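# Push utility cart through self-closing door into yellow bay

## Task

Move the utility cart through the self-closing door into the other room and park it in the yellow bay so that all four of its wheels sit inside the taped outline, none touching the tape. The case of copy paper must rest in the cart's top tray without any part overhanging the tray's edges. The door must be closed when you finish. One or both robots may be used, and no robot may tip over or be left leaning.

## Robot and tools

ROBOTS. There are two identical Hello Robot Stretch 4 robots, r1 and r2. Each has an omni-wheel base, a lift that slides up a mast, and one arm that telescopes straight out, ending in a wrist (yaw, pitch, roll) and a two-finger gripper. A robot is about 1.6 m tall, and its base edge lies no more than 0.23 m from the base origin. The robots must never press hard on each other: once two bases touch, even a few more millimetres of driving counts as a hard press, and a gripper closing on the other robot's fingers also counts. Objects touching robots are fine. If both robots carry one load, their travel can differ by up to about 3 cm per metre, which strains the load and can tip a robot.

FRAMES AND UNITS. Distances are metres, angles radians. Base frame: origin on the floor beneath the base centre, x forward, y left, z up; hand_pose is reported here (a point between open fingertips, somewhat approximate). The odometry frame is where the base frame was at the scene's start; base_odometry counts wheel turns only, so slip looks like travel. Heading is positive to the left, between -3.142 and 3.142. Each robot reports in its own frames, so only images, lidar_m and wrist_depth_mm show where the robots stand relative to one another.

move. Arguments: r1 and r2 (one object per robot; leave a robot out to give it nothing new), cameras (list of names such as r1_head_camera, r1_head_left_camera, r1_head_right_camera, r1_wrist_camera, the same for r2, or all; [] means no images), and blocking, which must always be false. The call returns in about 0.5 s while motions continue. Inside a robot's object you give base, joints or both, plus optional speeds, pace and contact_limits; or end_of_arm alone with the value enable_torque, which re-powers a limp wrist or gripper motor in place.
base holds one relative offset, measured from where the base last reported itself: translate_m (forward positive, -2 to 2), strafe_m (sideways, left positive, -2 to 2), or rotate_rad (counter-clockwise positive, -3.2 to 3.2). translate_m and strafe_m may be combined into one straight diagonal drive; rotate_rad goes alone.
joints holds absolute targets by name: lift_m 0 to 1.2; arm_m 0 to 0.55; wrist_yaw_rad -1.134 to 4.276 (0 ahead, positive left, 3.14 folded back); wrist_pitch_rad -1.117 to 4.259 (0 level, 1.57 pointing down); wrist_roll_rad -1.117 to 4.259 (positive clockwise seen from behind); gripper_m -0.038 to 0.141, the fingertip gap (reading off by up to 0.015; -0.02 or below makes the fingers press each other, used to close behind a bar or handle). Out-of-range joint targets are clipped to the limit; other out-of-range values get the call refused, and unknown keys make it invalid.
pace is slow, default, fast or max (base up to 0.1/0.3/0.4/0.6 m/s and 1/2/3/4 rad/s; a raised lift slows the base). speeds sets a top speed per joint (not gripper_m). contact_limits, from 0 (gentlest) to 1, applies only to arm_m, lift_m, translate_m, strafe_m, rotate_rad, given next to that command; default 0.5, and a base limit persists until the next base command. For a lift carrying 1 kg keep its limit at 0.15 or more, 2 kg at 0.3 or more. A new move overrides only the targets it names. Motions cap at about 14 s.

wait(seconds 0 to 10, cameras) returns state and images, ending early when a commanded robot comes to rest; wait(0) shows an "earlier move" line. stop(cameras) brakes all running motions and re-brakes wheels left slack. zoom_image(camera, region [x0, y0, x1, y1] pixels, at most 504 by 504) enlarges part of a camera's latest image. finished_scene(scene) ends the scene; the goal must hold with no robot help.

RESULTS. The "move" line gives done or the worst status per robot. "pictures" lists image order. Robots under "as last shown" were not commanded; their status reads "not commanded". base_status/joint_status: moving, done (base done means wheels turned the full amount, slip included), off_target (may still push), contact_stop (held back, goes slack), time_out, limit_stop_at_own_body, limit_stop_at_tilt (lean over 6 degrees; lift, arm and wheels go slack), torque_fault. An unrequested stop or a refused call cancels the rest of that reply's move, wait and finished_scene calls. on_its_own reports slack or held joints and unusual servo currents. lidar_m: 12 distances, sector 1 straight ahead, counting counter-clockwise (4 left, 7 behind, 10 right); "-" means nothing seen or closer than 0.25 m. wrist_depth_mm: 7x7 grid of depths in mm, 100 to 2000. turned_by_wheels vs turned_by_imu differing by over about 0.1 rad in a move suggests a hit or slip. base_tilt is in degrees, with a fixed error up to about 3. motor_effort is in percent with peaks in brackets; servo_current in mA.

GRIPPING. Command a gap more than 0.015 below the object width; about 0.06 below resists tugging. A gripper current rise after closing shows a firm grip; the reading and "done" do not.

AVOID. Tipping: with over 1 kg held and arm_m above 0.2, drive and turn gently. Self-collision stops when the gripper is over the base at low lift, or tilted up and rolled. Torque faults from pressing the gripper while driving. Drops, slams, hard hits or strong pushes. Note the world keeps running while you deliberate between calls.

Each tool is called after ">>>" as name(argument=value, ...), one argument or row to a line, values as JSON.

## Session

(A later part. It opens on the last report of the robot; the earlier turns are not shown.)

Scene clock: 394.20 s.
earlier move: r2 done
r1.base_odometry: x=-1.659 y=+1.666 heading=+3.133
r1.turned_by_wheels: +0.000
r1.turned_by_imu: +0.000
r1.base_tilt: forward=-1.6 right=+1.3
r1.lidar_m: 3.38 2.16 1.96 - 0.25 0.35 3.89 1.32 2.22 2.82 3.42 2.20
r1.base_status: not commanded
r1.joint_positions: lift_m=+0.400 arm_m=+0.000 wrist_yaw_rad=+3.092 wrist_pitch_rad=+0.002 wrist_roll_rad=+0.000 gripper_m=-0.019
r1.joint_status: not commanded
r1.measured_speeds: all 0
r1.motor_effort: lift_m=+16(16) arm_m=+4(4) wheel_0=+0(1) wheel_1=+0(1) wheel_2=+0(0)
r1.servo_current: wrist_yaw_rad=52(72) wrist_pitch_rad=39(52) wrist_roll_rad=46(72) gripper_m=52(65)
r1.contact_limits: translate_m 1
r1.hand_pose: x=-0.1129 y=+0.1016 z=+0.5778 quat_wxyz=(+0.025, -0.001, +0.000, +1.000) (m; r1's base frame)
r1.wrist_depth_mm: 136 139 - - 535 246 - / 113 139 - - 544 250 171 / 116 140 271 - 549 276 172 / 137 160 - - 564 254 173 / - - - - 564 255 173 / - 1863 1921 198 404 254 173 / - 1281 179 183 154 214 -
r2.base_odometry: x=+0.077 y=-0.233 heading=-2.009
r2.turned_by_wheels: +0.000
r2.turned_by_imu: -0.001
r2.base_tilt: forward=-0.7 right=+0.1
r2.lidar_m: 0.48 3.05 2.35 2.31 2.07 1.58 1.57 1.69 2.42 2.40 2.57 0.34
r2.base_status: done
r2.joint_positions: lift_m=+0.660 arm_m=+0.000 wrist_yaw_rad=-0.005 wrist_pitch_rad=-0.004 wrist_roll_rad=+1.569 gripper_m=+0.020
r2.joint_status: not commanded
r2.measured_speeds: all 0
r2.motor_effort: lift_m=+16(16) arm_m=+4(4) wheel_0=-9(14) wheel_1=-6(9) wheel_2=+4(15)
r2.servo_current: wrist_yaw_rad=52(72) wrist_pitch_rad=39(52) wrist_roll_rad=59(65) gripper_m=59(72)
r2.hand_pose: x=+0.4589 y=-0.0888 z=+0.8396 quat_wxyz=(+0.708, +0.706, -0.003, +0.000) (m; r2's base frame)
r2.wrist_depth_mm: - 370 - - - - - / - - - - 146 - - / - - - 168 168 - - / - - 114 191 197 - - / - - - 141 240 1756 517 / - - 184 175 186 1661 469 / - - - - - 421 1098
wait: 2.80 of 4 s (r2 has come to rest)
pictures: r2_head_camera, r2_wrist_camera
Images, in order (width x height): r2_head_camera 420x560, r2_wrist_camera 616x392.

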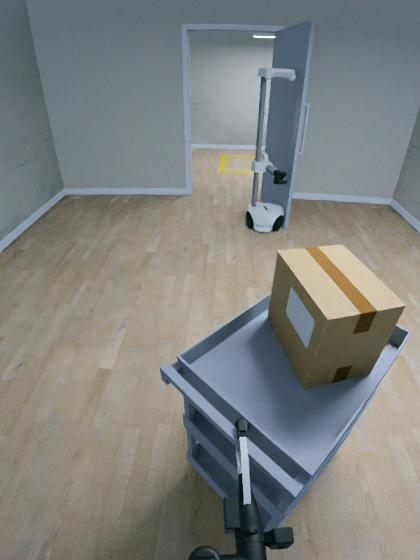

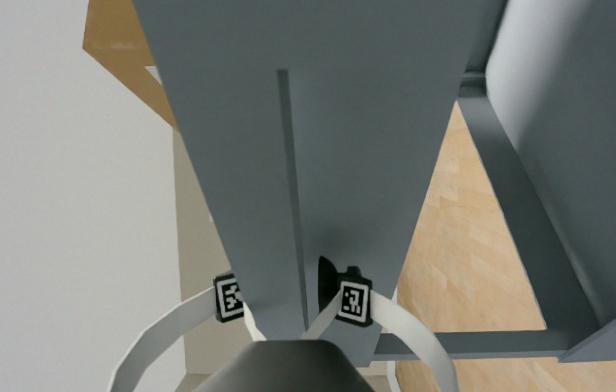

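>>> move(
  blocking=false,
  r2={"base":{"strafe_m":0.3},"pace":"slow"},
  cameras=[],
)

>>> wait(
  seconds=5,
  cameras=[],
)

>>> move(
  blocking=false,
  r2={"base":{"rotate_rad":-0.7},"pace":"slow"},
  cameras=[],
)

>>> wait(
  seconds=3,
  cameras=["r2_head_camera"],
)

>>> move(
  blocking=false,
  r2={"base":{"strafe_m":0.35},"pace":"slow"},
  cameras=[],
)

>>> wait(
  seconds=5,
  cameras=[],
)

>>> move(
  blocking=false,
  r2={"base":{"rotate_rad":-0.45},"pace":"slow"},
  cameras=[],
)

>>> wait(
  seconds=3,
  cameras=["r2_head_camera","r2_wrist_camera","r2_head_right_camera"],
)

Scene clock: 412.97 s.
move: r2 moving
r1: as last shown
r1.lidar_m: 3.43 2.15 1.95 - 0.25 0.37 3.88 1.29 2.28 2.79 3.47 2.20
r1.motor_effort: lift_m=+16(16) arm_m=+4(4) wheel_0=+0(1) wheel_1=+0(0) wheel_2=+0(0)
r1.servo_current: wrist_yaw_rad=46(65) wrist_pitch_rad=46(46) wrist_roll_rad=46(59) gripper_m=59(59)
r1.contact_limits: translate_m 1
r1.wrist_depth_mm: 136 139 - - 530 246 - / 113 139 - - 535 249 171 / 117 139 272 - 554 274 171 / 137 160 - - 564 255 172 / - - - - 569 254 173 / - 1863 1983 198 407 254 173 / - 1308 179 183 154 213 -
r2.base_odometry: x=+0.090 y=-0.239 heading=-2.009
r2.turned_by_wheels: -0.001
r2.turned_by_imu: +0.000
r2.base_tilt: forward=-0.7 right=+0.1
r2.lidar_m: 0.49 3.03 2.35 2.27 2.05 1.60 1.57 1.69 2.47 2.42 2.62 0.34
r2.base_status: strafe_m moving
r2.joint_positions: lift_m=+0.660 arm_m=+0.000 wrist_yaw_rad=-0.007 wrist_pitch_rad=-0.004 wrist_roll_rad=+1.569 gripper_m=+0.020
r2.joint_status: not commanded
r2.measured_speeds: translate_m=+0.000 strafe_m=+0.056 rotate_rad=+0.001 lift_m=+0.000 arm_m=+0.000 wrist_yaw_rad=+0.000 wrist_pitch_rad=+0.000 wrist_roll_rad=+0.000
r2.motor_effort: lift_m=+16(16) arm_m=+4(4) wheel_0=-14(17) wheel_1=+4(7) wheel_2=-1(3)
r2.servo_current: wrist_yaw_rad=46(65) wrist_pitch_rad=39(46) wrist_roll_rad=39(52) gripper_m=59(59)
r2.hand_pose: x=+0.4586 y=-0.0896 z=+0.8396 quat_wxyz=(+0.708, +0.706, -0.004, -0.001) (m; r2's base frame)
r2.wrist_depth_mm: - 366 - - - - - / - - - - 146 - - / - - - 168 168 - - / - - 114 191 198 1808 - / - - - 141 242 1863 521 / - - 185 176 186 1661 473 / - - - - - 427 1098
pictures: none
No camera images: "cameras" was empty.

Scene clock: 416.60 s.
earlier move: r2 done
r1.base_odometry: x=-1.659 y=+1.666 heading=+3.133
r1.turned_by_wheels: +0.000
r1.turned_by_imu: +0.000
r1.base_tilt: forward=-1.6 right=+1.2
r1.lidar_m: 3.39 2.17 1.97 - 0.25 0.36 3.88 1.31 2.24 2.83 3.46 2.39
r1.base_status: not commanded
r1.joint_positions: lift_m=+0.400 arm_m=+0.000 wrist_yaw_rad=+3.092 wrist_pitch_rad=+0.002 wrist_roll_rad=+0.000 gripper_m=-0.019
r1.joint_status: not commanded
r1.measured_speeds: all 0
r1.motor_effort: lift_m=+16(16) arm_m=+4(4) wheel_0=+0(1) wheel_1=+0(0) wheel_2=+0(0)
r1.servo_current: wrist_yaw_rad=46(72) wrist_pitch_rad=52(52) wrist_roll_rad=39(65) gripper_m=52(65)
r1.contact_limits: translate_m 1
r1.hand_pose: x=-0.1129 y=+0.1016 z=+0.5778 quat_wxyz=(+0.025, -0.001, +0.000, +1.000) (m; r1's base frame)
r1.wrist_depth_mm: 137 138 - - 525 247 - / 113 139 - - 539 250 170 / 117 139 271 - 554 276 171 / 137 160 - - 564 253 172 / - - - - 569 254 172 / - 1863 1921 198 404 255 173 / - 1308 179 183 154 213 -
r2.base_odometry: x=+0.349 y=-0.360 heading=-2.009
r2.turned_by_wheels: +0.000
r2.turned_by_imu: -0.002
r2.base_tilt: forward=-0.7 right=+0.1
r2.lidar_m: 0.52 2.67 2.03 1.99 2.03 1.60 1.54 1.67 2.49 2.70 0.44 0.31
r2.base_status: done
r2.joint_positions: lift_m=+0.660 arm_m=+0.000 wrist_yaw_rad=-0.019 wrist_pitch_rad=-0.006 wrist_roll_rad=+1.569 gripper_m=+0.020
r2.joint_status: not commanded
r2.measured_speeds: all 0
r2.motor_effort: lift_m=+15(16) arm_m=+4(4) wheel_0=-8(18) wheel_1=+1(8) wheel_2=-4(5)
r2.servo_current: wrist_yaw_rad=98(117) wrist_pitch_rad=46(59) wrist_roll_rad=46(59) gripper_m=59(65)
r2.hand_pose: x=+0.4576 y=-0.0928 z=+0.8403 quat_wxyz=(+0.708, +0.706, -0.009, -0.004) (m; r2's base frame)
r2.wrist_depth_mm: - - - - - - - / - - - - - - - / - - - - - - - / - - - - - - - / - - - - - - - / - - - - - - - / - - - - - - -
wait: 3.63 of 5 s (r2 has come to rest)
pictures: none
No camera images: "cameras" was empty.

Scene clock: 417.10 s.
move: r2 moving
r1: as last shown
r1.base_tilt: forward=-1.6 right=+1.3
r1.lidar_m: 3.41 2.18 1.96 - 0.25 0.38 3.87 1.31 2.23 2.81 3.42 2.36
r1.motor_effort: lift_m=+16(16) arm_m=+4(4) wheel_0=+0(0) wheel_1=+0(0) wheel_2=+0(0)
r1.servo_current: wrist_yaw_rad=52(65) wrist_pitch_rad=39(52) wrist_roll_rad=33(59) gripper_m=46(59)
r1.contact_limits: translate_m 1
r1.wrist_depth_mm: 136 138 - - 530 247 - / 114 139 - - 549 250 170 / 117 139 270 - 549 276 172 / 137 160 - - 554 255 172 / - - - - 569 255 172 / - 1921 1921 198 404 255 173 / - 1308 179 185 154 213 -
r2.base_odometry: x=+0.349 y=-0.360 heading=-2.133
r2.turned_by_wheels: -0.124
r2.turned_by_imu: -0.120
r2.base_tilt: forward=-0.7 right=+0.0
r2.lidar_m: 0.47 3.01 2.12 2.00 2.13 1.61 1.53 1.59 2.18 2.70 0.56 0.33
r2.base_status: rotate_rad moving
r2.joint_positions: lift_m=+0.660 arm_m=+0.000 wrist_yaw_rad=-0.008 wrist_pitch_rad=-0.006 wrist_roll_rad=+1.569 gripper_m=+0.020
r2.joint_status: not commanded
r2.measured_speeds: translate_m=-0.001 strafe_m=-0.001 rotate_rad=-0.482 lift_m=+0.000 arm_m=+0.000 wrist_yaw_rad=+0.094 wrist_pitch_rad=+0.000 wrist_roll_rad=+0.000
r2.motor_effort: lift_m=+15(15) arm_m=+3(4) wheel_0=+10(14) wheel_1=+7(7) wheel_2=+7(7)
r2.servo_current: wrist_yaw_rad=52(111) wrist_pitch_rad=52(52) wrist_roll_rad=52(65) gripper_m=65(65)
r2.hand_pose: x=+0.4585 y=-0.0898 z=+0.8403 quat_wxyz=(+0.708, +0.706, -0.005, -0.001) (m; r2's base frame)
r2.wrist_depth_mm: - - - - - - - / - - - - - - - / - - - - - - - / - - - - - - - / - - - - - 1863 473 / - - - - 187 449 1138 / - - - - - 1708 1255
pictures: none
No camera images: "cameras" was empty.

Scene clock: 418.57 s.
earlier move: r2 done
r1.base_odometry: x=-1.659 y=+1.666 heading=+3.133
r1.turned_by_wheels: +0.000
r1.turned_by_imu: +0.000
r1.base_tilt: forward=-1.6 right=+1.3
r1.lidar_m: 3.40 2.20 1.96 - 0.25 0.35 3.88 1.32 2.26 2.81 3.44 2.33
r1.base_status: not commanded
r1.joint_positions: lift_m=+0.400 arm_m=+0.000 wrist_yaw_rad=+3.092 wrist_pitch_rad=+0.002 wrist_roll_rad=+0.000 gripper_m=-0.019
r1.joint_status: not commanded
r1.measured_speeds: all 0
r1.motor_effort: lift_m=+16(16) arm_m=+4(4) wheel_0=+0(1) wheel_1=+0(0) wheel_2=+0(0)
r1.servo_current: wrist_yaw_rad=52(78) wrist_pitch_rad=46(52) wrist_roll_rad=20(65) gripper_m=52(59)
r1.contact_limits: translate_m 1
r1.hand_pose: x=-0.1129 y=+0.1016 z=+0.5778 quat_wxyz=(+0.025, -0.001, +0.000, +1.000) (m; r1's base frame)
r1.wrist_depth_mm: 136 138 - - 525 246 - / 113 139 - - 539 250 170 / 117 139 268 - 554 274 171 / 137 160 - - 564 255 172 / - - - - 559 255 173 / - 1921 1983 200 404 255 173 / - 1336 179 183 154 213 -
r2.base_odometry: x=+0.349 y=-0.360 heading=-2.708
r2.turned_by_wheels: -0.575
r2.turned_by_imu: -0.556
r2.base_tilt: forward=-0.7 right=+0.1
r2.lidar_m: 0.39 0.43 3.15 2.12 2.01 2.10 1.66 1.53 1.57 2.06 2.69 0.44
r2.base_status: done
r2.joint_positions: lift_m=+0.660 arm_m=+0.000 wrist_yaw_rad=+0.001 wrist_pitch_rad=-0.006 wrist_roll_rad=+1.569 gripper_m=+0.020
r2.joint_status: not commanded
r2.measured_speeds: all 0
r2.motor_effort: lift_m=+15(15) arm_m=-3(4) wheel_0=+3(22) wheel_1=+4(14) wheel_2=+4(14)
r2.servo_current: wrist_yaw_rad=39(124) wrist_pitch_rad=46(52) wrist_roll_rad=52(65) gripper_m=59(65)
r2.hand_pose: x=+0.4594 y=-0.0871 z=+0.8403 quat_wxyz=(+0.708, +0.706, -0.002, +0.003) (m; r2's base frame)
r2.wrist_depth_mm: - - - 178 235 237 236 / - - - 236 236 1576 449 / - - - 236 237 798 - / - - 512 239 239 831 - / - - 488 202 241 831 - / - - 189 183 186 - - / - - 621 - - - -
wait: 1.47 of 3 s (r2 has come to rest)
pictures: r2_head_camera
Images, in order (width x height): r2_head_camera 420x560.

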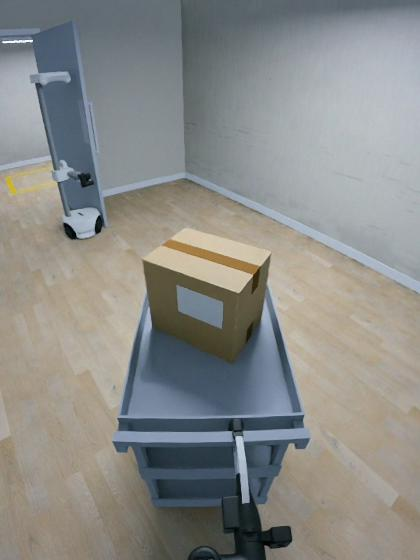

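Scene clock: 419.07 s.
move: r2 moving
r1: as last shown
r1.lidar_m: 3.38 2.17 1.94 - 0.25 0.37 3.87 1.32 2.22 2.82 3.45 2.34
r1.servo_current: wrist_yaw_rad=46(59) wrist_pitch_rad=46(46) wrist_roll_rad=46(59) gripper_m=52(59)
r1.contact_limits: translate_m 1
r1.wrist_depth_mm: 136 138 - - 530 245 - / 114 139 - - 535 250 169 / 117 140 270 - 549 276 171 / 137 160 - - 559 253 173 / - - - - 564 255 173 / - 1983 1863 198 407 255 173 / - 1336 180 184 154 213 -
r2.base_odometry: x=+0.355 y=-0.373 heading=-2.709
r2.turned_by_wheels: +0.000
r2.turned_by_imu: +0.000
r2.base_tilt: forward=-0.7 right=+0.1
r2.lidar_m: 0.40 0.43 3.12 2.15 1.99 2.10 1.64 1.54 1.60 2.07 2.70 0.41
r2.base_status: strafe_m moving
r2.joint_positions: lift_m=+0.660 arm_m=+0.000 wrist_yaw_rad=+0.000 wrist_pitch_rad=-0.006 wrist_roll_rad=+1.569 gripper_m=+0.020
r2.joint_status: not commanded
r2.measured_speeds: translate_m=+0.000 strafe_m=+0.056 rotate_rad=+0.001 lift_m=+0.000 arm_m=+0.000 wrist_yaw_rad=-0.014 wrist_pitch_rad=+0.000 wrist_roll_rad=+0.000
r2.motor_effort: lift_m=+15(15) arm_m=-4(4) wheel_0=-7(12) wheel_1=+6(9) wheel_2=-1(3)
r2.servo_current: wrist_yaw_rad=39(52) wrist_pitch_rad=46(52) wrist_roll_rad=52(52) gripper_m=59(65)
r2.hand_pose: x=+0.4593 y=-0.0874 z=+0.8403 quat_wxyz=(+0.708, +0.706, -0.002, +0.002) (m; r2's base frame)
r2.wrist_depth_mm: - - - 176 233 236 235 / - - - 236 234 1661 525 / - - 647 236 236 820 - / - - 504 237 237 820 - / - - 496 200 240 798 - / - - 189 183 186 - - / - - 627 - - - -
pictures: none
No camera images: "cameras" was empty.

Scene clock: 423.20 s.
earlier move: r2 done
r1.base_odometry: x=-1.659 y=+1.666 heading=+3.133
r1.turned_by_wheels: +0.000
r1.turned_by_imu: +0.000
r1.base_tilt: forward=-1.6 right=+1.2
r1.lidar_m: 3.42 2.16 1.96 - 0.25 0.35 3.89 1.29 2.24 2.80 3.44 2.29
r1.base_status: not commanded
r1.joint_positions: lift_m=+0.400 arm_m=+0.000 wrist_yaw_rad=+3.092 wrist_pitch_rad=+0.002 wrist_roll_rad=+0.000 gripper_m=-0.019
r1.joint_status: not commanded
r1.measured_speeds: all 0
r1.motor_effort: lift_m=+16(16) arm_m=+4(4) wheel_0=+0(1) wheel_1=+0(0) wheel_2=+0(0)
r1.servo_current: wrist_yaw_rad=52(78) wrist_pitch_rad=39(52) wrist_roll_rad=65(72) gripper_m=52(59)
r1.contact_limits: translate_m 1
r1.hand_pose: x=-0.1129 y=+0.1016 z=+0.5778 quat_wxyz=(+0.025, -0.001, +0.000, +1.000) (m; r1's base frame)
r1.wrist_depth_mm: 136 139 - - 530 246 - / 113 139 - - 539 251 171 / 117 139 271 - 554 277 171 / 137 160 - - 559 255 172 / - - - - 569 254 172 / - 1921 1863 198 404 254 172 / - 1308 179 184 154 214 -
r2.base_odometry: x=+0.496 y=-0.678 heading=-2.709
r2.turned_by_wheels: +0.000
r2.turned_by_imu: -0.001
r2.base_tilt: forward=-0.7 right=+0.1
r2.lidar_m: 0.45 0.55 2.71 1.85 1.72 1.80 1.83 1.74 1.77 2.32 2.98 0.39
r2.base_status: done
r2.joint_positions: lift_m=+0.660 arm_m=+0.000 wrist_yaw_rad=-0.005 wrist_pitch_rad=-0.006 wrist_roll_rad=+1.569 gripper_m=+0.020
r2.joint_status: not commanded
r2.measured_speeds: all 0
r2.motor_effort: lift_m=+15(15) arm_m=-3(4) wheel_0=-6(14) wheel_1=+4(9) wheel_2=-1(3)
r2.servo_current: wrist_yaw_rad=52(59) wrist_pitch_rad=46(52) wrist_roll_rad=46(65) gripper_m=59(65)
r2.hand_pose: x=+0.4589 y=-0.0887 z=+0.8403 quat_wxyz=(+0.708, +0.706, -0.004, +0.001) (m; r2's base frame)
r2.wrist_depth_mm: - - 488 167 173 707 - / - 469 129 181 183 768 - / - 500 436 198 197 809 - / - - 544 208 215 - - / - - - 211 234 - - / - - 187 182 186 1808 512 / - - - - - 1756 480
wait: 4.13 of 5 s (r2 has come to rest)
pictures: none
No camera images: "cameras" was empty.

Scene clock: 423.70 s.
move: r2 moving
r1: as last shown
r1.base_tilt: forward=-1.6 right=+1.3
r1.lidar_m: 3.42 2.16 1.93 - 0.25 0.35 3.89 1.30 2.22 2.82 3.46 2.29
r1.servo_current: wrist_yaw_rad=46(72) wrist_pitch_rad=39(46) wrist_roll_rad=39(65) gripper_m=52(52)
r1.contact_limits: translate_m 1
r1.wrist_depth_mm: 136 138 - - 530 247 - / 113 139 - - 544 250 170 / 117 139 270 - 549 273 171 / 137 160 - - 564 253 172 / - - - - 569 255 173 / - 1921 1921 199 407 256 173 / - 1308 180 184 154 213 -
r2.base_odometry: x=+0.496 y=-0.678 heading=-2.833
r2.turned_by_wheels: -0.124
r2.turned_by_imu: -0.120
r2.base_tilt: forward=-0.7 right=+0.1
r2.lidar_m: 0.41 0.49 3.19 1.97 1.72 1.74 1.96 1.72 1.75 2.12 2.98 0.39
r2.base_status: rotate_rad moving
r2.joint_positions: lift_m=+0.660 arm_m=+0.000 wrist_yaw_rad=+0.006 wrist_pitch_rad=-0.006 wrist_roll_rad=+1.569 gripper_m=+0.020
r2.joint_status: not commanded
r2.measured_speeds: translate_m=+0.001 strafe_m=+0.000 rotate_rad=-0.491 lift_m=+0.000 arm_m=+0.000 wrist_yaw_rad=+0.000 wrist_pitch_rad=+0.000 wrist_roll_rad=+0.000
r2.motor_effort: lift_m=+15(15) arm_m=-4(4) wheel_0=+12(16) wheel_1=+8(8) wheel_2=+11(13)
r2.servo_current: wrist_yaw_rad=59(59) wrist_pitch_rad=46(52) wrist_roll_rad=39(52) gripper_m=52(59)
r2.hand_pose: x=+0.4598 y=-0.0857 z=+0.8403 quat_wxyz=(+0.708, +0.706, +0.000, +0.004) (m; r2's base frame)
r2.wrist_depth_mm: - - 554 181 182 668 - / - - 496 189 192 750 - / - 469 442 200 206 788 - / - - 496 213 218 854 - / - - 621 216 233 - - / - - 189 181 187 - - / - - - - - 1708 500
pictures: none
No camera images: "cameras" was empty.

Scene clock: 424.83 s.
earlier move: r2 done
r1.base_odometry: x=-1.659 y=+1.666 heading=+3.133
r1.turned_by_wheels: +0.000
r1.turned_by_imu: +0.000
r1.base_tilt: forward=-1.6 right=+1.3
r1.lidar_m: 3.39 2.19 1.94 - 0.25 0.35 3.87 1.31 2.25 2.80 3.43 2.32
r1.base_status: not commanded
r1.joint_positions: lift_m=+0.400 arm_m=+0.000 wrist_yaw_rad=+3.092 wrist_pitch_rad=+0.002 wrist_roll_rad=+0.000 gripper_m=-0.019
r1.joint_status: not commanded
r1.measured_speeds: all 0
r1.motor_effort: lift_m=+16(16) arm_m=+4(4) wheel_0=+0(1) wheel_1=+0(0) wheel_2=+0(0)
r1.servo_current: wrist_yaw_rad=59(72) wrist_pitch_rad=33(46) wrist_roll_rad=59(65) gripper_m=52(59)
r1.contact_limits: translate_m 1
r1.hand_pose: x=-0.1129 y=+0.1016 z=+0.5778 quat_wxyz=(+0.025, -0.001, +0.000, +1.000) (m; r1's base frame)
r1.wrist_depth_mm: 136 138 - - 535 246 - / 113 139 - - 539 249 170 / 117 139 268 - 549 276 171 / 137 160 - - 549 254 173 / - - - - 569 254 173 / - 1921 1921 198 404 254 172 / - 1281 179 184 154 214 -
r2.base_odometry: x=+0.496 y=-0.678 heading=+3.126
r2.turned_by_wheels: -0.325
r2.turned_by_imu: -0.315
r2.base_tilt: forward=-0.7 right=+0.1
r2.lidar_m: 0.36 0.38 4.07 2.51 1.81 1.72 1.85 1.80 1.74 1.82 2.50 0.47
r2.base_status: done
r2.joint_positions: lift_m=+0.660 arm_m=+0.000 wrist_yaw_rad=+0.004 wrist_pitch_rad=-0.006 wrist_roll_rad=+1.569 gripper_m=+0.020
r2.joint_status: not commanded
r2.measured_speeds: all 0
r2.motor_effort: lift_m=+15(15) arm_m=-4(4) wheel_0=+5(16) wheel_1=+5(8) wheel_2=+4(14)
r2.servo_current: wrist_yaw_rad=59(59) wrist_pitch_rad=39(52) wrist_roll_rad=39(59) gripper_m=59(65)
r2.hand_pose: x=+0.4596 y=-0.0864 z=+0.8403 quat_wxyz=(+0.708, +0.706, -0.001, +0.004) (m; r2's base frame)
r2.wrist_depth_mm: - - - - - 1808 1205 / - - - 204 - 1661 1205 / - - - 255 260 286 262 / - - - 249 252 1708 - / - - 549 189 246 809 - / - - 191 183 184 798 - / - - 488 - - - -
wait: 1.13 of 3 s (r2 has come to rest)
pictures: r2_head_camera, r2_head_right_camera, r2_wrist_camera
Images, in order (width x height): r2_head_camera 420x560, r2_head_right_camera 420x672, r2_wrist_camera 616x392.

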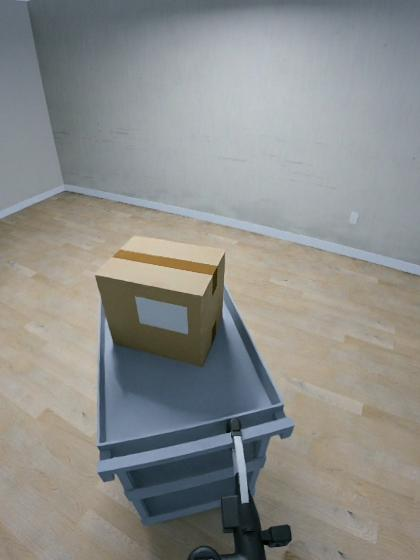

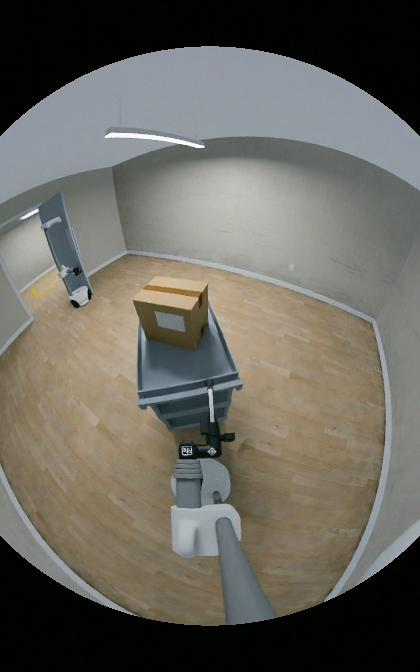

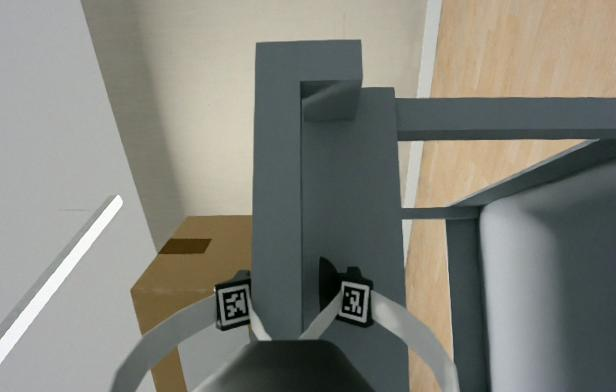

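>>> move(
  blocking=false,
  r2={"base":{"strafe_m":0.38},"pace":"slow"},
  cameras=[],
)

>>> wait(
  seconds=6,
  cameras=[],
)

>>> move(
  blocking=false,
  r2={"base":{"rotate_rad":-0.5},"pace":"slow"},
  cameras=[],
)

>>> wait(
  seconds=3,
  cameras=[],
)

>>> move(
  blocking=false,
  r2={"base":{"strafe_m":0.38},"pace":"slow"},
  cameras=["r2_head_camera"],
)

>>> wait(
  seconds=6,
  cameras=[],
)

>>> move(
  blocking=false,
  r2={"base":{"rotate_rad":-0.5},"pace":"slow"},
  cameras=[],
)

>>> wait(
  seconds=3,
  cameras=["r2_head_camera","r2_head_right_camera","r1_head_camera"],
)

Scene clock: 435.30 s.
move: r2 moving
r1: as last shown
r1.lidar_m: 3.41 2.19 1.96 - 0.25 0.36 3.87 1.31 2.25 2.82 3.46 2.33
r1.motor_effort: lift_m=+16(16) arm_m=+4(4) wheel_0=+0(0) wheel_1=+0(0) wheel_2=+0(0)
r1.servo_current: wrist_yaw_rad=52(59) wrist_pitch_rad=39(46) wrist_roll_rad=33(52) gripper_m=46(59)
r1.contact_limits: translate_m 1
r1.wrist_depth_mm: 136 138 - - 530 246 - / 113 139 - - 539 249 170 / 117 139 271 - 554 276 171 / 137 160 - - 559 255 173 / - - - - 569 254 173 / - 1863 1921 198 404 255 172 / - 1336 179 183 154 214 -
r2.base_odometry: x=+0.495 y=-0.692 heading=+3.125
r2.turned_by_wheels: +0.000
r2.turned_by_imu: +0.000
r2.base_tilt: forward=-0.7 right=+0.1
r2.lidar_m: 0.38 0.37 4.06 2.48 1.78 1.72 1.83 1.82 1.75 1.84 2.53 0.46
r2.base_status: strafe_m moving
r2.joint_positions: lift_m=+0.660 arm_m=+0.000 wrist_yaw_rad=-0.002 wrist_pitch_rad=-0.006 wrist_roll_rad=+1.569 gripper_m=+0.020
r2.joint_status: not commanded
r2.measured_speeds: translate_m=+0.000 strafe_m=+0.055 rotate_rad=-0.002 lift_m=+0.000 arm_m=+0.000 wrist_yaw_rad=-0.020 wrist_pitch_rad=+0.000 wrist_roll_rad=+0.000
r2.motor_effort: lift_m=+15(15) arm_m=-4(4) wheel_0=-9(11) wheel_1=+6(10) wheel_2=+0(4)
r2.servo_current: wrist_yaw_rad=52(59) wrist_pitch_rad=52(52) wrist_roll_rad=46(52) gripper_m=59(72)
r2.hand_pose: x=+0.4592 y=-0.0879 z=+0.8403 quat_wxyz=(+0.708, +0.706, -0.003, +0.002) (m; r2's base frame)
r2.wrist_depth_mm: - - - - - 1808 1205 / - - - 207 - 1708 1229 / - - - 256 263 1537 452 / - - - 249 252 1808 - / - - 559 190 245 809 - / - - 188 183 185 798 - / - - 488 - - - -
pictures: none
No camera images: "cameras" was empty.

Scene clock: 439.73 s.
earlier move: r2 done
r1.base_odometry: x=-1.659 y=+1.666 heading=+3.133
r1.turned_by_wheels: +0.000
r1.turned_by_imu: +0.000
r1.base_tilt: forward=-1.6 right=+1.3
r1.lidar_m: 3.40 2.16 1.96 - 0.25 0.35 3.88 1.29 2.25 2.82 2.87 2.23
r1.base_status: not commanded
r1.joint_positions: lift_m=+0.400 arm_m=+0.000 wrist_yaw_rad=+3.092 wrist_pitch_rad=+0.002 wrist_roll_rad=+0.000 gripper_m=-0.019
r1.joint_status: not commanded
r1.measured_speeds: all 0
r1.motor_effort: lift_m=+16(16) arm_m=+4(4) wheel_0=+0(1) wheel_1=+0(1) wheel_2=+0(0)
r1.servo_current: wrist_yaw_rad=52(72) wrist_pitch_rad=52(52) wrist_roll_rad=52(65) gripper_m=52(65)
r1.contact_limits: translate_m 1
r1.hand_pose: x=-0.1129 y=+0.1016 z=+0.5778 quat_wxyz=(+0.025, -0.001, +0.000, +1.000) (m; r1's base frame)
r1.wrist_depth_mm: 136 138 - - 521 247 - / 113 138 - - 544 251 170 / 117 139 271 - 554 277 172 / 137 160 - - 554 254 173 / - - - - 564 254 172 / - 1921 1983 198 404 255 172 / - 1308 178 182 154 214 -
r2.base_odometry: x=+0.490 y=-1.057 heading=+3.126
r2.turned_by_wheels: +0.000
r2.turned_by_imu: +0.000
r2.base_tilt: forward=-0.7 right=+0.1
r2.lidar_m: 0.44 0.52 3.74 2.26 1.62 1.53 1.63 2.16 2.06 2.16 2.95 0.40
r2.base_status: done
r2.joint_positions: lift_m=+0.660 arm_m=+0.000 wrist_yaw_rad=-0.005 wrist_pitch_rad=-0.006 wrist_roll_rad=+1.569 gripper_m=+0.020
r2.joint_status: not commanded
r2.measured_speeds: all 0
r2.motor_effort: lift_m=+15(15) arm_m=-4(4) wheel_0=-6(14) wheel_1=+5(10) wheel_2=-1(4)
r2.servo_current: wrist_yaw_rad=59(65) wrist_pitch_rad=46(52) wrist_roll_rad=59(59) gripper_m=59(72)
r2.hand_pose: x=+0.4588 y=-0.0889 z=+0.8403 quat_wxyz=(+0.708, +0.706, -0.004, +0.000) (m; r2's base frame)
r2.wrist_depth_mm: - - - 137 187 196 196 / - - 564 199 200 732 - / - - 496 208 211 809 - / - - 462 219 222 866 - / - - 564 208 235 - - / - - 190 181 185 - - / - - - - - 1756 -
wait: 4.43 of 6 s (r2 has come to rest)
pictures: none
No camera images: "cameras" was empty.

Scene clock: 440.23 s.
move: r2 moving
r1: as last shown
r1.lidar_m: 3.40 2.17 1.96 - 0.25 0.36 3.88 1.27 2.26 2.81 2.90 2.27
r1.motor_effort: lift_m=+16(16) arm_m=+4(4) wheel_0=+0(1) wheel_1=+0(0) wheel_2=+0(0)
r1.servo_current: wrist_yaw_rad=46(65) wrist_pitch_rad=39(52) wrist_roll_rad=46(65) gripper_m=52(59)
r1.contact_limits: translate_m 1
r1.wrist_depth_mm: 136 138 - - 530 247 - / 113 139 - - 535 251 170 / 117 139 271 - 549 276 171 / 137 160 - - 559 254 172 / - - - - 559 255 173 / - 1921 1863 198 404 254 173 / - 1281 179 183 154 214 -
r2.base_odometry: x=+0.489 y=-1.058 heading=+3.001
r2.turned_by_wheels: -0.124
r2.turned_by_imu: -0.120
r2.base_tilt: forward=-0.7 right=+0.1
r2.lidar_m: 0.42 0.46 2.91 2.56 1.71 1.51 1.57 2.02 2.05 2.09 2.65 0.43
r2.base_status: rotate_rad moving
r2.joint_positions: lift_m=+0.660 arm_m=+0.000 wrist_yaw_rad=+0.004 wrist_pitch_rad=-0.006 wrist_roll_rad=+1.569 gripper_m=+0.020
r2.joint_status: not commanded
r2.measured_speeds: translate_m=+0.001 strafe_m=+0.000 rotate_rad=-0.485 lift_m=+0.000 arm_m=+0.000 wrist_yaw_rad=+0.000 wrist_pitch_rad=+0.000 wrist_roll_rad=+0.000
r2.motor_effort: lift_m=+15(15) arm_m=-4(4) wheel_0=+6(11) wheel_1=+7(9) wheel_2=+12(12)
r2.servo_current: wrist_yaw_rad=46(59) wrist_pitch_rad=46(46) wrist_roll_rad=46(59) gripper_m=59(65)
r2.hand_pose: x=+0.4597 y=-0.0862 z=+0.8403 quat_wxyz=(+0.708, +0.706, -0.001, +0.004) (m; r2's base frame)
r2.wrist_depth_mm: - - - 156 216 1661 1205 / - - - 160 218 218 217 / - - 549 220 224 820 - / - - 477 230 230 820 - / - - 521 211 239 - - / - - 189 185 185 - - / - - - - - - -
pictures: none
No camera images: "cameras" was empty.

Scene clock: 441.43 s.
earlier move: r2 done
r1.base_odometry: x=-1.659 y=+1.666 heading=+3.133
r1.turned_by_wheels: +0.000
r1.turned_by_imu: +0.000
r1.base_tilt: forward=-1.6 right=+1.3
r1.lidar_m: 3.42 2.16 1.95 - 0.25 0.37 3.87 1.31 2.27 2.81 2.87 2.30
r1.base_status: not commanded
r1.joint_positions: lift_m=+0.400 arm_m=+0.000 wrist_yaw_rad=+3.092 wrist_pitch_rad=+0.002 wrist_roll_rad=+0.000 gripper_m=-0.019
r1.joint_status: not commanded
r1.measured_speeds: all 0
r1.motor_effort: lift_m=+16(16) arm_m=+4(4) wheel_0=+0(1) wheel_1=+0(0) wheel_2=+0(0)
r1.servo_current: wrist_yaw_rad=46(65) wrist_pitch_rad=39(52) wrist_roll_rad=46(65) gripper_m=52(65)
r1.contact_limits: translate_m 1
r1.hand_pose: x=-0.1129 y=+0.1016 z=+0.5778 quat_wxyz=(+0.025, -0.001, +0.000, +1.000) (m; r1's base frame)
r1.wrist_depth_mm: 136 138 - - 525 246 - / 113 139 - - 539 250 170 / 117 139 271 - 549 276 172 / 137 159 - - 559 254 172 / - - - - 569 254 173 / - 1921 1808 198 402 254 172 / - 1336 179 183 154 213 -
r2.base_odometry: x=+0.490 y=-1.058 heading=+2.626
r2.turned_by_wheels: -0.375
r2.turned_by_imu: -0.364
r2.base_tilt: forward=-0.7 right=+0.1
r2.lidar_m: 0.32 0.30 2.88 3.74 2.17 1.63 1.54 1.61 2.11 2.06 2.18 0.46
r2.base_status: done
r2.joint_positions: lift_m=+0.660 arm_m=+0.000 wrist_yaw_rad=-0.003 wrist_pitch_rad=-0.006 wrist_roll_rad=+1.569 gripper_m=+0.020
r2.joint_status: not commanded
r2.measured_speeds: all 0
r2.motor_effort: lift_m=+15(15) arm_m=-4(5) wheel_0=+3(13) wheel_1=+5(9) wheel_2=+1(18)
r2.servo_current: wrist_yaw_rad=46(65) wrist_pitch_rad=46(52) wrist_roll_rad=46(59) gripper_m=59(65)
r2.hand_pose: x=+0.4591 y=-0.0882 z=+0.8403 quat_wxyz=(+0.708, +0.706, -0.003, +0.001) (m; r2's base frame)
r2.wrist_depth_mm: - - - - - 1808 1205 / - - - - - 1808 1205 / - - - 238 293 1576 1160 / - - - 212 278 1576 1160 / - - - 195 250 1808 521 / - - 191 179 183 741 - / - 1983 427 - - - -
wait: 1.20 of 3 s (r2 has come to rest)
pictures: none
No camera images: "cameras" was empty.

Scene clock: 441.93 s.
move: r2 moving
r1: as last shown
r1.lidar_m: 3.41 2.18 1.96 - 0.25 0.36 3.91 1.29 2.25 2.81 2.87 2.28
r1.servo_current: wrist_yaw_rad=46(72) wrist_pitch_rad=46(46) wrist_roll_rad=59(65) gripper_m=59(59)
r1.contact_limits: translate_m 1
r1.wrist_depth_mm: 136 138 - - 530 248 - / 113 139 - - 539 250 170 / 117 139 271 - 554 276 172 / 137 160 - - 559 254 172 / - - - - 559 254 173 / - 1921 1863 198 404 255 172 / - 1308 179 183 154 213 -
r2.base_odometry: x=+0.483 y=-1.070 heading=+2.626
r2.turned_by_wheels: +0.000
r2.turned_by_imu: +0.000
r2.base_tilt: forward=-0.6 right=+0.1
r2.lidar_m: 0.32 0.29 2.85 3.73 2.14 1.64 1.54 1.58 2.14 2.08 2.17 0.45
r2.base_status: strafe_m moving
r2.joint_positions: lift_m=+0.660 arm_m=+0.000 wrist_yaw_rad=-0.003 wrist_pitch_rad=-0.006 wrist_roll_rad=+1.569 gripper_m=+0.020
r2.joint_status: not commanded
r2.measured_speeds: translate_m=+0.000 strafe_m=+0.056 rotate_rad=+0.001 lift_m=+0.000 arm_m=+0.000 wrist_yaw_rad=+0.000 wrist_pitch_rad=+0.000 wrist_roll_rad=+0.000
r2.motor_effort: lift_m=+15(15) arm_m=-4(5) wheel_0=-9(11) wheel_1=+7(10) wheel_2=+0(1)
r2.servo_current: wrist_yaw_rad=39(52) wrist_pitch_rad=52(52) wrist_roll_rad=52(52) gripper_m=59(65)
r2.hand_pose: x=+0.4591 y=-0.0882 z=+0.8403 quat_wxyz=(+0.708, +0.706, -0.003, +0.001) (m; r2's base frame)
r2.wrist_depth_mm: - - - - - 1808 1182 / - - - - - 1808 1205 / - - - 240 291 1537 1160 / - - - 209 276 1537 1118 / - - - 195 250 1808 - / - - 190 179 183 741 - / - 1921 421 - - - -
pictures: r2_head_camera
Images, in order (width x height): r2_head_camera 420x560.

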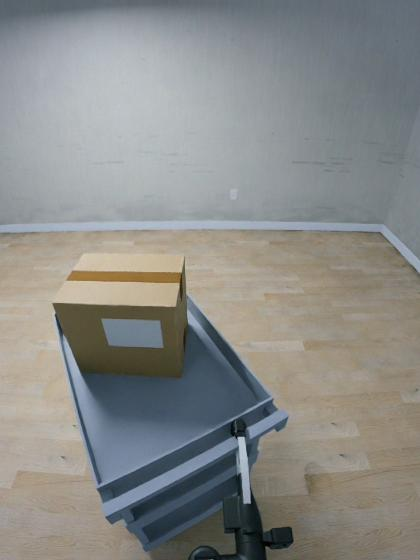

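Scene clock: 446.37 s.
earlier move: r2 done
r1.base_odometry: x=-1.659 y=+1.666 heading=+3.133
r1.turned_by_wheels: +0.000
r1.turned_by_imu: +0.000
r1.base_tilt: forward=-1.6 right=+1.3
r1.lidar_m: 3.38 2.16 1.95 - 0.25 0.35 3.87 1.30 2.22 2.83 2.51 2.05
r1.base_status: not commanded
r1.joint_positions: lift_m=+0.400 arm_m=+0.000 wrist_yaw_rad=+3.092 wrist_pitch_rad=+0.002 wrist_roll_rad=+0.000 gripper_m=-0.019
r1.joint_status: not commanded
r1.measured_speeds: all 0
r1.motor_effort: lift_m=+16(16) arm_m=+4(4) wheel_0=+0(1) wheel_1=+0(0) wheel_2=+0(0)
r1.servo_current: wrist_yaw_rad=39(72) wrist_pitch_rad=46(52) wrist_roll_rad=52(72) gripper_m=52(59)
r1.contact_limits: translate_m 1
r1.hand_pose: x=-0.1129 y=+0.1016 z=+0.5778 quat_wxyz=(+0.025, -0.001, +0.000, +1.000) (m; r1's base frame)
r1.wrist_depth_mm: 136 138 - - 530 245 - / 113 139 - - 544 250 171 / 117 139 270 - 554 276 171 / 137 160 - - 554 254 172 / - - - - 569 255 172 / - 1921 1863 198 404 254 173 / - 1308 178 183 154 214 -
r2.base_odometry: x=+0.302 y=-1.388 heading=+2.626
r2.turned_by_wheels: +0.000
r2.turned_by_imu: +0.000
r2.base_tilt: forward=-0.7 right=+0.1
r2.lidar_m: 0.38 0.36 2.52 3.37 2.13 1.59 1.55 1.60 2.31 2.43 2.55 0.45
r2.base_status: done
r2.joint_positions: lift_m=+0.660 arm_m=+0.000 wrist_yaw_rad=-0.009 wrist_pitch_rad=-0.006 wrist_roll_rad=+1.569 gripper_m=+0.020
r2.joint_status: not commanded
r2.measured_speeds: all 0
r2.motor_effort: lift_m=+15(15) arm_m=-5(5) wheel_0=-3(14) wheel_1=+4(10) wheel_2=+0(2)
r2.servo_current: wrist_yaw_rad=59(78) wrist_pitch_rad=46(52) wrist_roll_rad=52(59) gripper_m=59(65)
r2.hand_pose: x=+0.4585 y=-0.0901 z=+0.8403 quat_wxyz=(+0.708, +0.706, -0.006, -0.001) (m; r2's base frame)
r2.wrist_depth_mm: - - - - - 1756 1205 / - - - 205 - 1756 1205 / - - - 223 263 265 263 / - - - 249 252 1808 - / - - 580 197 244 831 - / - - 190 182 184 809 - / - - 480 - - - -
wait: 4.43 of 6 s (r2 has come to rest)
pictures: none
No camera images: "cameras" was empty.

Scene clock: 446.87 s.
move: r2 moving
r1: as last shown
r1.lidar_m: 3.39 2.19 1.95 - 0.25 0.32 3.89 1.30 2.26 2.82 2.51 2.04
r1.servo_current: wrist_yaw_rad=46(52) wrist_pitch_rad=46(46) wrist_roll_rad=33(59) gripper_m=52(52)
r1.contact_limits: translate_m 1
r1.wrist_depth_mm: 136 138 - - 525 246 - / 114 139 - - 544 250 170 / 117 139 268 - 554 274 171 / 137 160 - - 564 254 173 / - - - - 569 255 172 / - 1921 1983 198 404 254 172 / - 1336 179 184 154 213 -
r2.base_odometry: x=+0.302 y=-1.388 heading=+2.502
r2.turned_by_wheels: -0.124
r2.turned_by_imu: -0.120
r2.base_tilt: forward=-0.7 right=+0.1
r2.lidar_m: 0.34 0.36 2.52 3.35 2.47 1.68 1.52 1.52 2.02 2.43 2.50 0.47
r2.base_status: rotate_rad moving
r2.joint_positions: lift_m=+0.660 arm_m=+0.000 wrist_yaw_rad=+0.010 wrist_pitch_rad=-0.006 wrist_roll_rad=+1.569 gripper_m=+0.020
r2.joint_status: not commanded
r2.measured_speeds: translate_m=+0.000 strafe_m=+0.002 rotate_rad=-0.490 lift_m=+0.000 arm_m=+0.000 wrist_yaw_rad=+0.052 wrist_pitch_rad=+0.000 wrist_roll_rad=+0.000
r2.motor_effort: lift_m=+15(15) arm_m=-4(5) wheel_0=+8(12) wheel_1=+8(9) wheel_2=+14(15)
r2.servo_current: wrist_yaw_rad=59(72) wrist_pitch_rad=46(59) wrist_roll_rad=52(52) gripper_m=52(65)
r2.hand_pose: x=+0.4602 y=-0.0844 z=+0.8403 quat_wxyz=(+0.708, +0.706, +0.001, +0.006) (m; r2's base frame)
r2.wrist_depth_mm: - - - - - 1808 1205 / - - - - - 1808 1229 / - - - 211 271 1537 1160 / - - - 204 263 1708 484 / - - 661 196 251 809 - / - - 189 187 185 820 - / - - 459 - - - -
pictures: none
No camera images: "cameras" was empty.

Scene clock: 448.33 s.
earlier move: r2 done
r1.base_odometry: x=-1.659 y=+1.666 heading=+3.133
r1.turned_by_wheels: +0.000
r1.turned_by_imu: +0.000
r1.base_tilt: forward=-1.6 right=+1.3
r1.lidar_m: 3.39 2.17 1.96 - 0.25 0.34 3.89 1.29 2.25 2.84 2.52 2.16
r1.base_status: not commanded
r1.joint_positions: lift_m=+0.400 arm_m=+0.000 wrist_yaw_rad=+3.092 wrist_pitch_rad=+0.002 wrist_roll_rad=+0.000 gripper_m=-0.019
r1.joint_status: not commanded
r1.measured_speeds: all 0
r1.motor_effort: lift_m=+16(16) arm_m=+4(4) wheel_0=+0(1) wheel_1=+0(0) wheel_2=+0(0)
r1.servo_current: wrist_yaw_rad=46(72) wrist_pitch_rad=46(52) wrist_roll_rad=52(59) gripper_m=52(59)
r1.contact_limits: translate_m 1
r1.hand_pose: x=-0.1129 y=+0.1016 z=+0.5778 quat_wxyz=(+0.025, -0.001, +0.000, +1.000) (m; r1's base frame)
r1.wrist_depth_mm: 136 138 - - 530 246 - / 114 139 - - 539 251 170 / 117 139 270 - 549 277 171 / 137 160 - - 559 254 173 / - - - - 569 254 173 / - 1921 1863 198 404 254 172 / - 1308 179 183 154 213 -
r2.base_odometry: x=+0.303 y=-1.388 heading=+2.126
r2.turned_by_wheels: -0.376
r2.turned_by_imu: -0.365
r2.base_tilt: forward=-0.7 right=+0.1
r2.lidar_m: 0.25 0.25 0.55 2.52 3.34 2.13 1.58 1.53 1.62 2.37 2.44 0.49
r2.base_status: done
r2.joint_positions: lift_m=+0.660 arm_m=+0.000 wrist_yaw_rad=-0.003 wrist_pitch_rad=-0.006 wrist_roll_rad=+1.569 gripper_m=+0.020
r2.joint_status: not commanded
r2.measured_speeds: all 0
r2.motor_effort: lift_m=+15(15) arm_m=-4(5) wheel_0=-2(17) wheel_1=+4(9) wheel_2=-1(21)
r2.servo_current: wrist_yaw_rad=39(104) wrist_pitch_rad=46(59) wrist_roll_rad=46(59) gripper_m=59(65)
r2.hand_pose: x=+0.4591 y=-0.0882 z=+0.8403 quat_wxyz=(+0.708, +0.707, -0.003, +0.001) (m; r2's base frame)
r2.wrist_depth_mm: - - - - - 1808 1205 / - - - - - 1808 1229 / - - - - - 1863 1229 / - - - 259 - 1756 1182 / - - - 202 273 1576 1160 / - - 189 170 185 1708 1308 / - - - - 209 1576 -
wait: 1.47 of 3 s (r2 has come to rest)
pictures: r1_head_camera, r2_head_camera, r2_head_right_camera
Images, in order (width x height): r1_head_camera 420x560, r2_head_camera 420x560, r2_head_right_camera 420x672.

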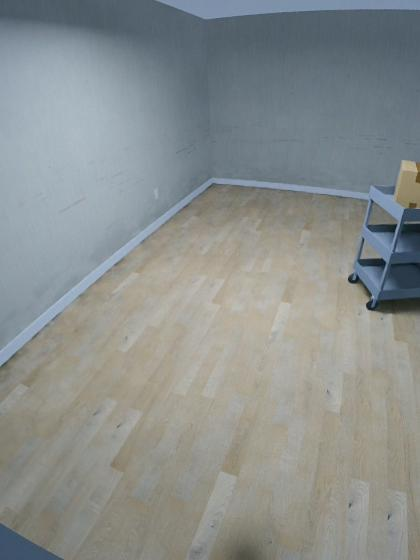

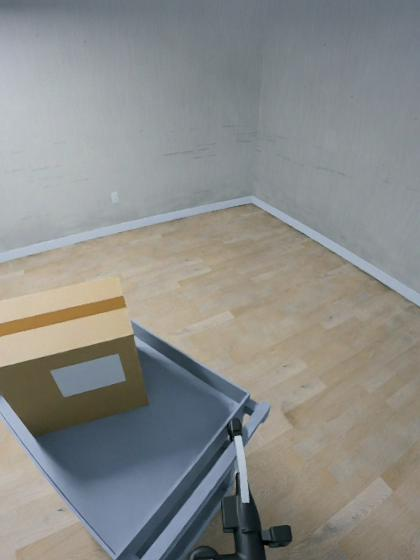

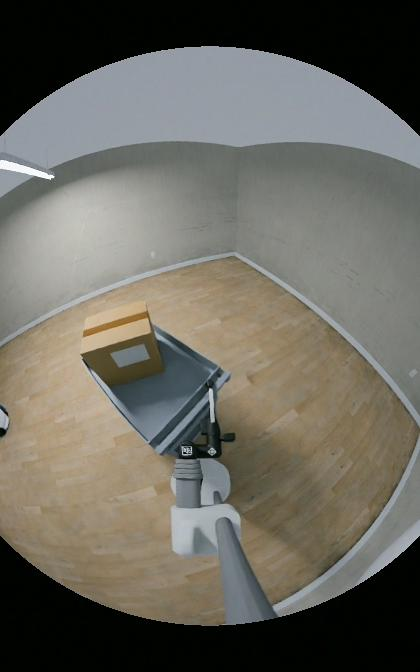

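>>> move(
  blocking=false,
  r2={"base":{"strafe_m":0.5},"pace":"slow"},
  cameras=[],
)

>>> wait(
  seconds=7,
  cameras=[],
)

>>> move(
  blocking=false,
  r2={"base":{"rotate_rad":-0.4},"pace":"slow"},
  cameras=["r2_head_camera"],
)

>>> wait(
  seconds=3,
  cameras=["r2_head_camera","r2_head_right_camera"],
)

Scene clock: 461.67 s.
move: r2 moving
r1: as last shown
r1.lidar_m: 3.40 2.18 1.96 - 0.25 0.35 3.89 1.28 2.23 2.82 2.50 2.17
r1.servo_current: wrist_yaw_rad=65(65) wrist_pitch_rad=39(52) wrist_roll_rad=33(59) gripper_m=52(59)
r1.contact_limits: translate_m 1
r1.wrist_depth_mm: 136 139 - - 530 246 - / 113 139 - - 539 249 170 / 117 139 270 - 554 274 171 / 137 160 - - 554 254 172 / - - - - 564 256 173 / - 1921 1863 198 404 255 173 / - 1308 179 184 154 214 -
r2.base_odometry: x=+0.290 y=-1.396 heading=+2.126
r2.turned_by_wheels: +0.000
r2.turned_by_imu: +0.000
r2.base_tilt: forward=-0.7 right=+0.1
r2.lidar_m: 0.25 0.25 0.61 2.52 3.36 2.11 1.61 1.52 1.61 2.38 2.45 0.53
r2.base_status: strafe_m moving
r2.joint_positions: lift_m=+0.660 arm_m=+0.000 wrist_yaw_rad=-0.003 wrist_pitch_rad=-0.006 wrist_roll_rad=+1.569 gripper_m=+0.020
r2.joint_status: not commanded
r2.measured_speeds: translate_m=+0.001 strafe_m=+0.057 rotate_rad=-0.005 lift_m=+0.000 arm_m=+0.000 wrist_yaw_rad=+0.000 wrist_pitch_rad=+0.000 wrist_roll_rad=+0.000
r2.motor_effort: lift_m=+15(15) arm_m=-4(4) wheel_0=-8(10) wheel_1=+9(9) wheel_2=+0(2)
r2.servo_current: wrist_yaw_rad=59(59) wrist_pitch_rad=46(52) wrist_roll_rad=39(52) gripper_m=72(72)
r2.hand_pose: x=+0.4591 y=-0.0882 z=+0.8403 quat_wxyz=(+0.708, +0.707, -0.003, +0.001) (m; r2's base frame)
r2.wrist_depth_mm: - - - - - 1808 1205 / - - - - - 1808 1229 / - - - 271 - 1921 1229 / - - - 260 - 1708 1182 / - - - 202 274 1618 1182 / - - 187 173 184 1708 1308 / - - - - 208 1576 508
pictures: none
No camera images: "cameras" was empty.

Scene clock: 467.30 s.
earlier move: r2 done
r1.base_odometry: x=-1.659 y=+1.666 heading=+3.133
r1.turned_by_wheels: +0.000
r1.turned_by_imu: +0.000
r1.base_tilt: forward=-1.6 right=+1.3
r1.lidar_m: 3.44 2.18 1.95 - 0.25 0.34 3.88 1.30 2.26 2.80 2.02 1.94
r1.base_status: not commanded
r1.joint_positions: lift_m=+0.400 arm_m=+0.000 wrist_yaw_rad=+3.092 wrist_pitch_rad=+0.002 wrist_roll_rad=+0.000 gripper_m=-0.019
r1.joint_status: not commanded
r1.measured_speeds: all 0
r1.motor_effort: lift_m=+16(16) arm_m=+4(4) wheel_0=-1(1) wheel_1=+0(1) wheel_2=+0(0)
r1.servo_current: wrist_yaw_rad=39(72) wrist_pitch_rad=39(52) wrist_roll_rad=33(65) gripper_m=52(59)
r1.contact_limits: translate_m 1
r1.hand_pose: x=-0.1129 y=+0.1016 z=+0.5778 quat_wxyz=(+0.025, -0.001, +0.000, +1.000) (m; r1's base frame)
r1.wrist_depth_mm: 136 139 - - 535 246 - / 113 139 - - 539 249 170 / 117 139 270 - 554 276 172 / 137 160 - - 559 255 172 / - - - - 574 255 172 / - 1921 1863 198 404 254 172 / - 1336 179 183 154 213 -
r2.base_odometry: x=-0.122 y=-1.652 heading=+2.126
r2.turned_by_wheels: +0.000
r2.turned_by_imu: -0.001
r2.base_tilt: forward=-0.7 right=+0.1
r2.lidar_m: 0.33 0.34 3.17 2.03 2.90 2.37 1.80 1.75 1.86 2.71 2.89 0.48
r2.base_status: done
r2.joint_positions: lift_m=+0.660 arm_m=+0.000 wrist_yaw_rad=-0.006 wrist_pitch_rad=-0.006 wrist_roll_rad=+1.569 gripper_m=+0.020
r2.joint_status: not commanded
r2.measured_speeds: all 0
r2.motor_effort: lift_m=+15(15) arm_m=-4(4) wheel_0=-5(14) wheel_1=+3(9) wheel_2=-1(3)
r2.servo_current: wrist_yaw_rad=52(65) wrist_pitch_rad=46(59) wrist_roll_rad=39(65) gripper_m=59(72)
r2.hand_pose: x=+0.4588 y=-0.0892 z=+0.8403 quat_wxyz=(+0.708, +0.707, -0.004, +0.000) (m; r2's base frame)
r2.wrist_depth_mm: - - - - - 1808 1205 / - - - - - 1808 1229 / - - - 210 - 1708 1255 / - - - 202 263 283 283 / - - - 191 250 1863 - / - - 190 180 184 809 - / - 452 436 - - - -
wait: 5.63 of 7 s (r2 has come to rest)
pictures: none
No camera images: "cameras" was empty.

Scene clock: 467.80 s.
move: r2 moving
r1: as last shown
r1.lidar_m: 3.41 2.19 1.97 - 0.25 0.37 3.89 1.30 2.24 2.82 1.98 1.96
r1.motor_effort: lift_m=+16(16) arm_m=+4(4) wheel_0=+0(0) wheel_1=+0(1) wheel_2=+0(0)
r1.servo_current: wrist_yaw_rad=52(65) wrist_pitch_rad=39(46) wrist_roll_rad=52(52) gripper_m=52(59)
r1.contact_limits: translate_m 1
r1.wrist_depth_mm: 136 138 - - 530 247 - / 113 139 - - 544 251 170 / 117 139 268 - 554 276 171 / 137 160 - - 559 254 173 / - - - - 569 253 172 / - 1921 1921 198 407 254 173 / - 1308 178 183 154 214 -
r2.base_odometry: x=-0.122 y=-1.651 heading=+2.003
r2.turned_by_wheels: -0.123
r2.turned_by_imu: -0.119
r2.base_tilt: forward=-0.7 right=+0.1
r2.lidar_m: 0.36 0.33 3.07 1.99 2.91 2.76 1.89 1.76 1.82 2.38 2.87 0.50
r2.base_status: rotate_rad moving
r2.joint_positions: lift_m=+0.660 arm_m=+0.000 wrist_yaw_rad=+0.012 wrist_pitch_rad=-0.006 wrist_roll_rad=+1.569 gripper_m=+0.020
r2.joint_status: not commanded
r2.measured_speeds: translate_m=+0.001 strafe_m=+0.000 rotate_rad=-0.481 lift_m=+0.000 arm_m=+0.000 wrist_yaw_rad=+0.048 wrist_pitch_rad=+0.000 wrist_roll_rad=+0.000
r2.motor_effort: lift_m=+15(15) arm_m=-4(4) wheel_0=+14(14) wheel_1=+9(9) wheel_2=+16(16)
r2.servo_current: wrist_yaw_rad=59(59) wrist_pitch_rad=46(52) wrist_roll_rad=46(59) gripper_m=59(72)
r2.hand_pose: x=+0.4603 y=-0.0840 z=+0.8403 quat_wxyz=(+0.708, +0.707, +0.002, +0.006) (m; r2's base frame)
r2.wrist_depth_mm: - - - - - 1808 1205 / - - - - - 1808 1229 / - - - 220 - 1808 1205 / - - - 220 271 277 273 / - - - 202 256 1863 535 / - - 190 187 185 768 - / - - 452 - - - -
pictures: r2_head_camera
Images, in order (width x height): r2_head_camera 420x560.

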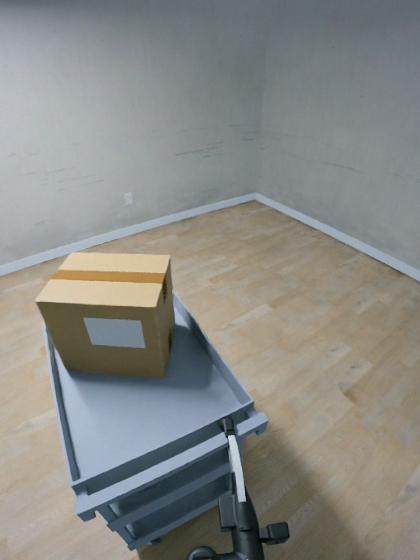

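Scene clock: 469.10 s.
earlier move: r2 done
r1.base_odometry: x=-1.659 y=+1.666 heading=+3.133
r1.turned_by_wheels: +0.000
r1.turned_by_imu: +0.000
r1.base_tilt: forward=-1.6 right=+1.3
r1.lidar_m: 3.41 2.19 1.94 - 0.25 0.35 3.89 1.33 2.26 2.84 2.02 2.04
r1.base_status: not commanded
r1.joint_positions: lift_m=+0.400 arm_m=+0.000 wrist_yaw_rad=+3.092 wrist_pitch_rad=+0.002 wrist_roll_rad=+0.000 gripper_m=-0.019
r1.joint_status: not commanded
r1.measured_speeds: all 0
r1.motor_effort: lift_m=+16(16) arm_m=+4(4) wheel_0=+0(1) wheel_1=+0(1) wheel_2=+0(0)
r1.servo_current: wrist_yaw_rad=59(65) wrist_pitch_rad=46(46) wrist_roll_rad=26(59) gripper_m=52(59)
r1.contact_limits: translate_m 1
r1.hand_pose: x=-0.1129 y=+0.1016 z=+0.5778 quat_wxyz=(+0.025, -0.001, +0.000, +1.000) (m; r1's base frame)
r1.wrist_depth_mm: 136 138 - - 530 247 - / 113 139 - - 539 250 170 / 117 139 270 - 549 276 171 / 137 160 - - 559 253 173 / - - - - 564 255 173 / - 1921 1921 198 402 255 173 / - 1308 179 183 154 213 -
r2.base_odometry: x=-0.122 y=-1.652 heading=+1.726
r2.turned_by_wheels: -0.277
r2.turned_by_imu: -0.268
r2.base_tilt: forward=-0.7 right=+0.1
r2.lidar_m: 0.25 0.25 2.97 3.31 2.00 2.91 2.16 1.77 1.76 1.97 2.90 0.49
r2.base_status: done
r2.joint_positions: lift_m=+0.660 arm_m=+0.000 wrist_yaw_rad=-0.003 wrist_pitch_rad=-0.006 wrist_roll_rad=+1.569 gripper_m=+0.020
r2.joint_status: not commanded
r2.measured_speeds: all 0
r2.motor_effort: lift_m=+15(15) arm_m=-4(5) wheel_0=+0(18) wheel_1=+5(9) wheel_2=-1(19)
r2.servo_current: wrist_yaw_rad=46(98) wrist_pitch_rad=46(59) wrist_roll_rad=46(59) gripper_m=59(72)
r2.hand_pose: x=+0.4591 y=-0.0881 z=+0.8403 quat_wxyz=(+0.708, +0.707, -0.003, +0.001) (m; r2's base frame)
r2.wrist_depth_mm: - - - - - 1756 1182 / - - - - - 1808 1229 / - - - - - 1808 1205 / - - - 232 - 1708 1229 / - - - 202 267 281 278 / - - 189 174 185 1708 1308 / - - - - 208 1618 496
wait: 1.30 of 3 s (r2 has come to rest)
pictures: r2_head_camera, r2_head_right_camera
Images, in order (width x height): r2_head_camera 420x560, r2_head_right_camera 420x672.

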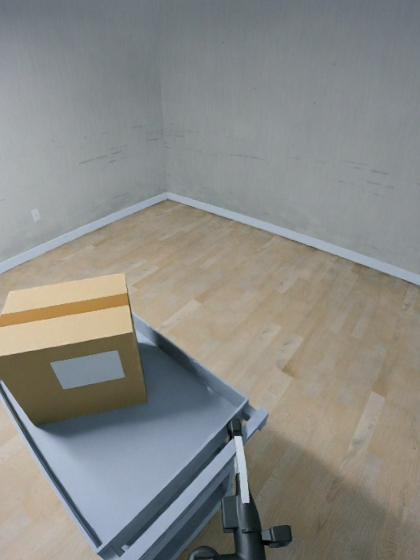

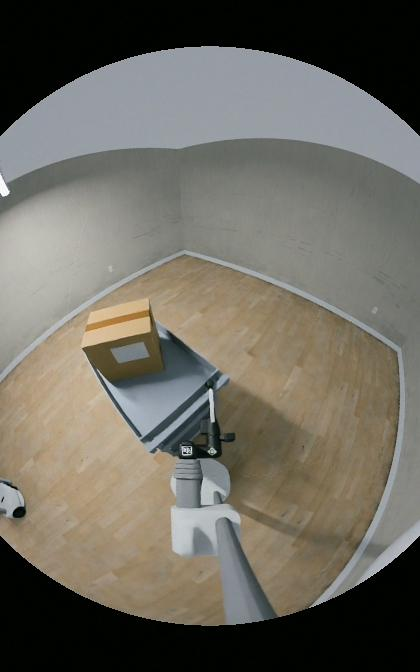

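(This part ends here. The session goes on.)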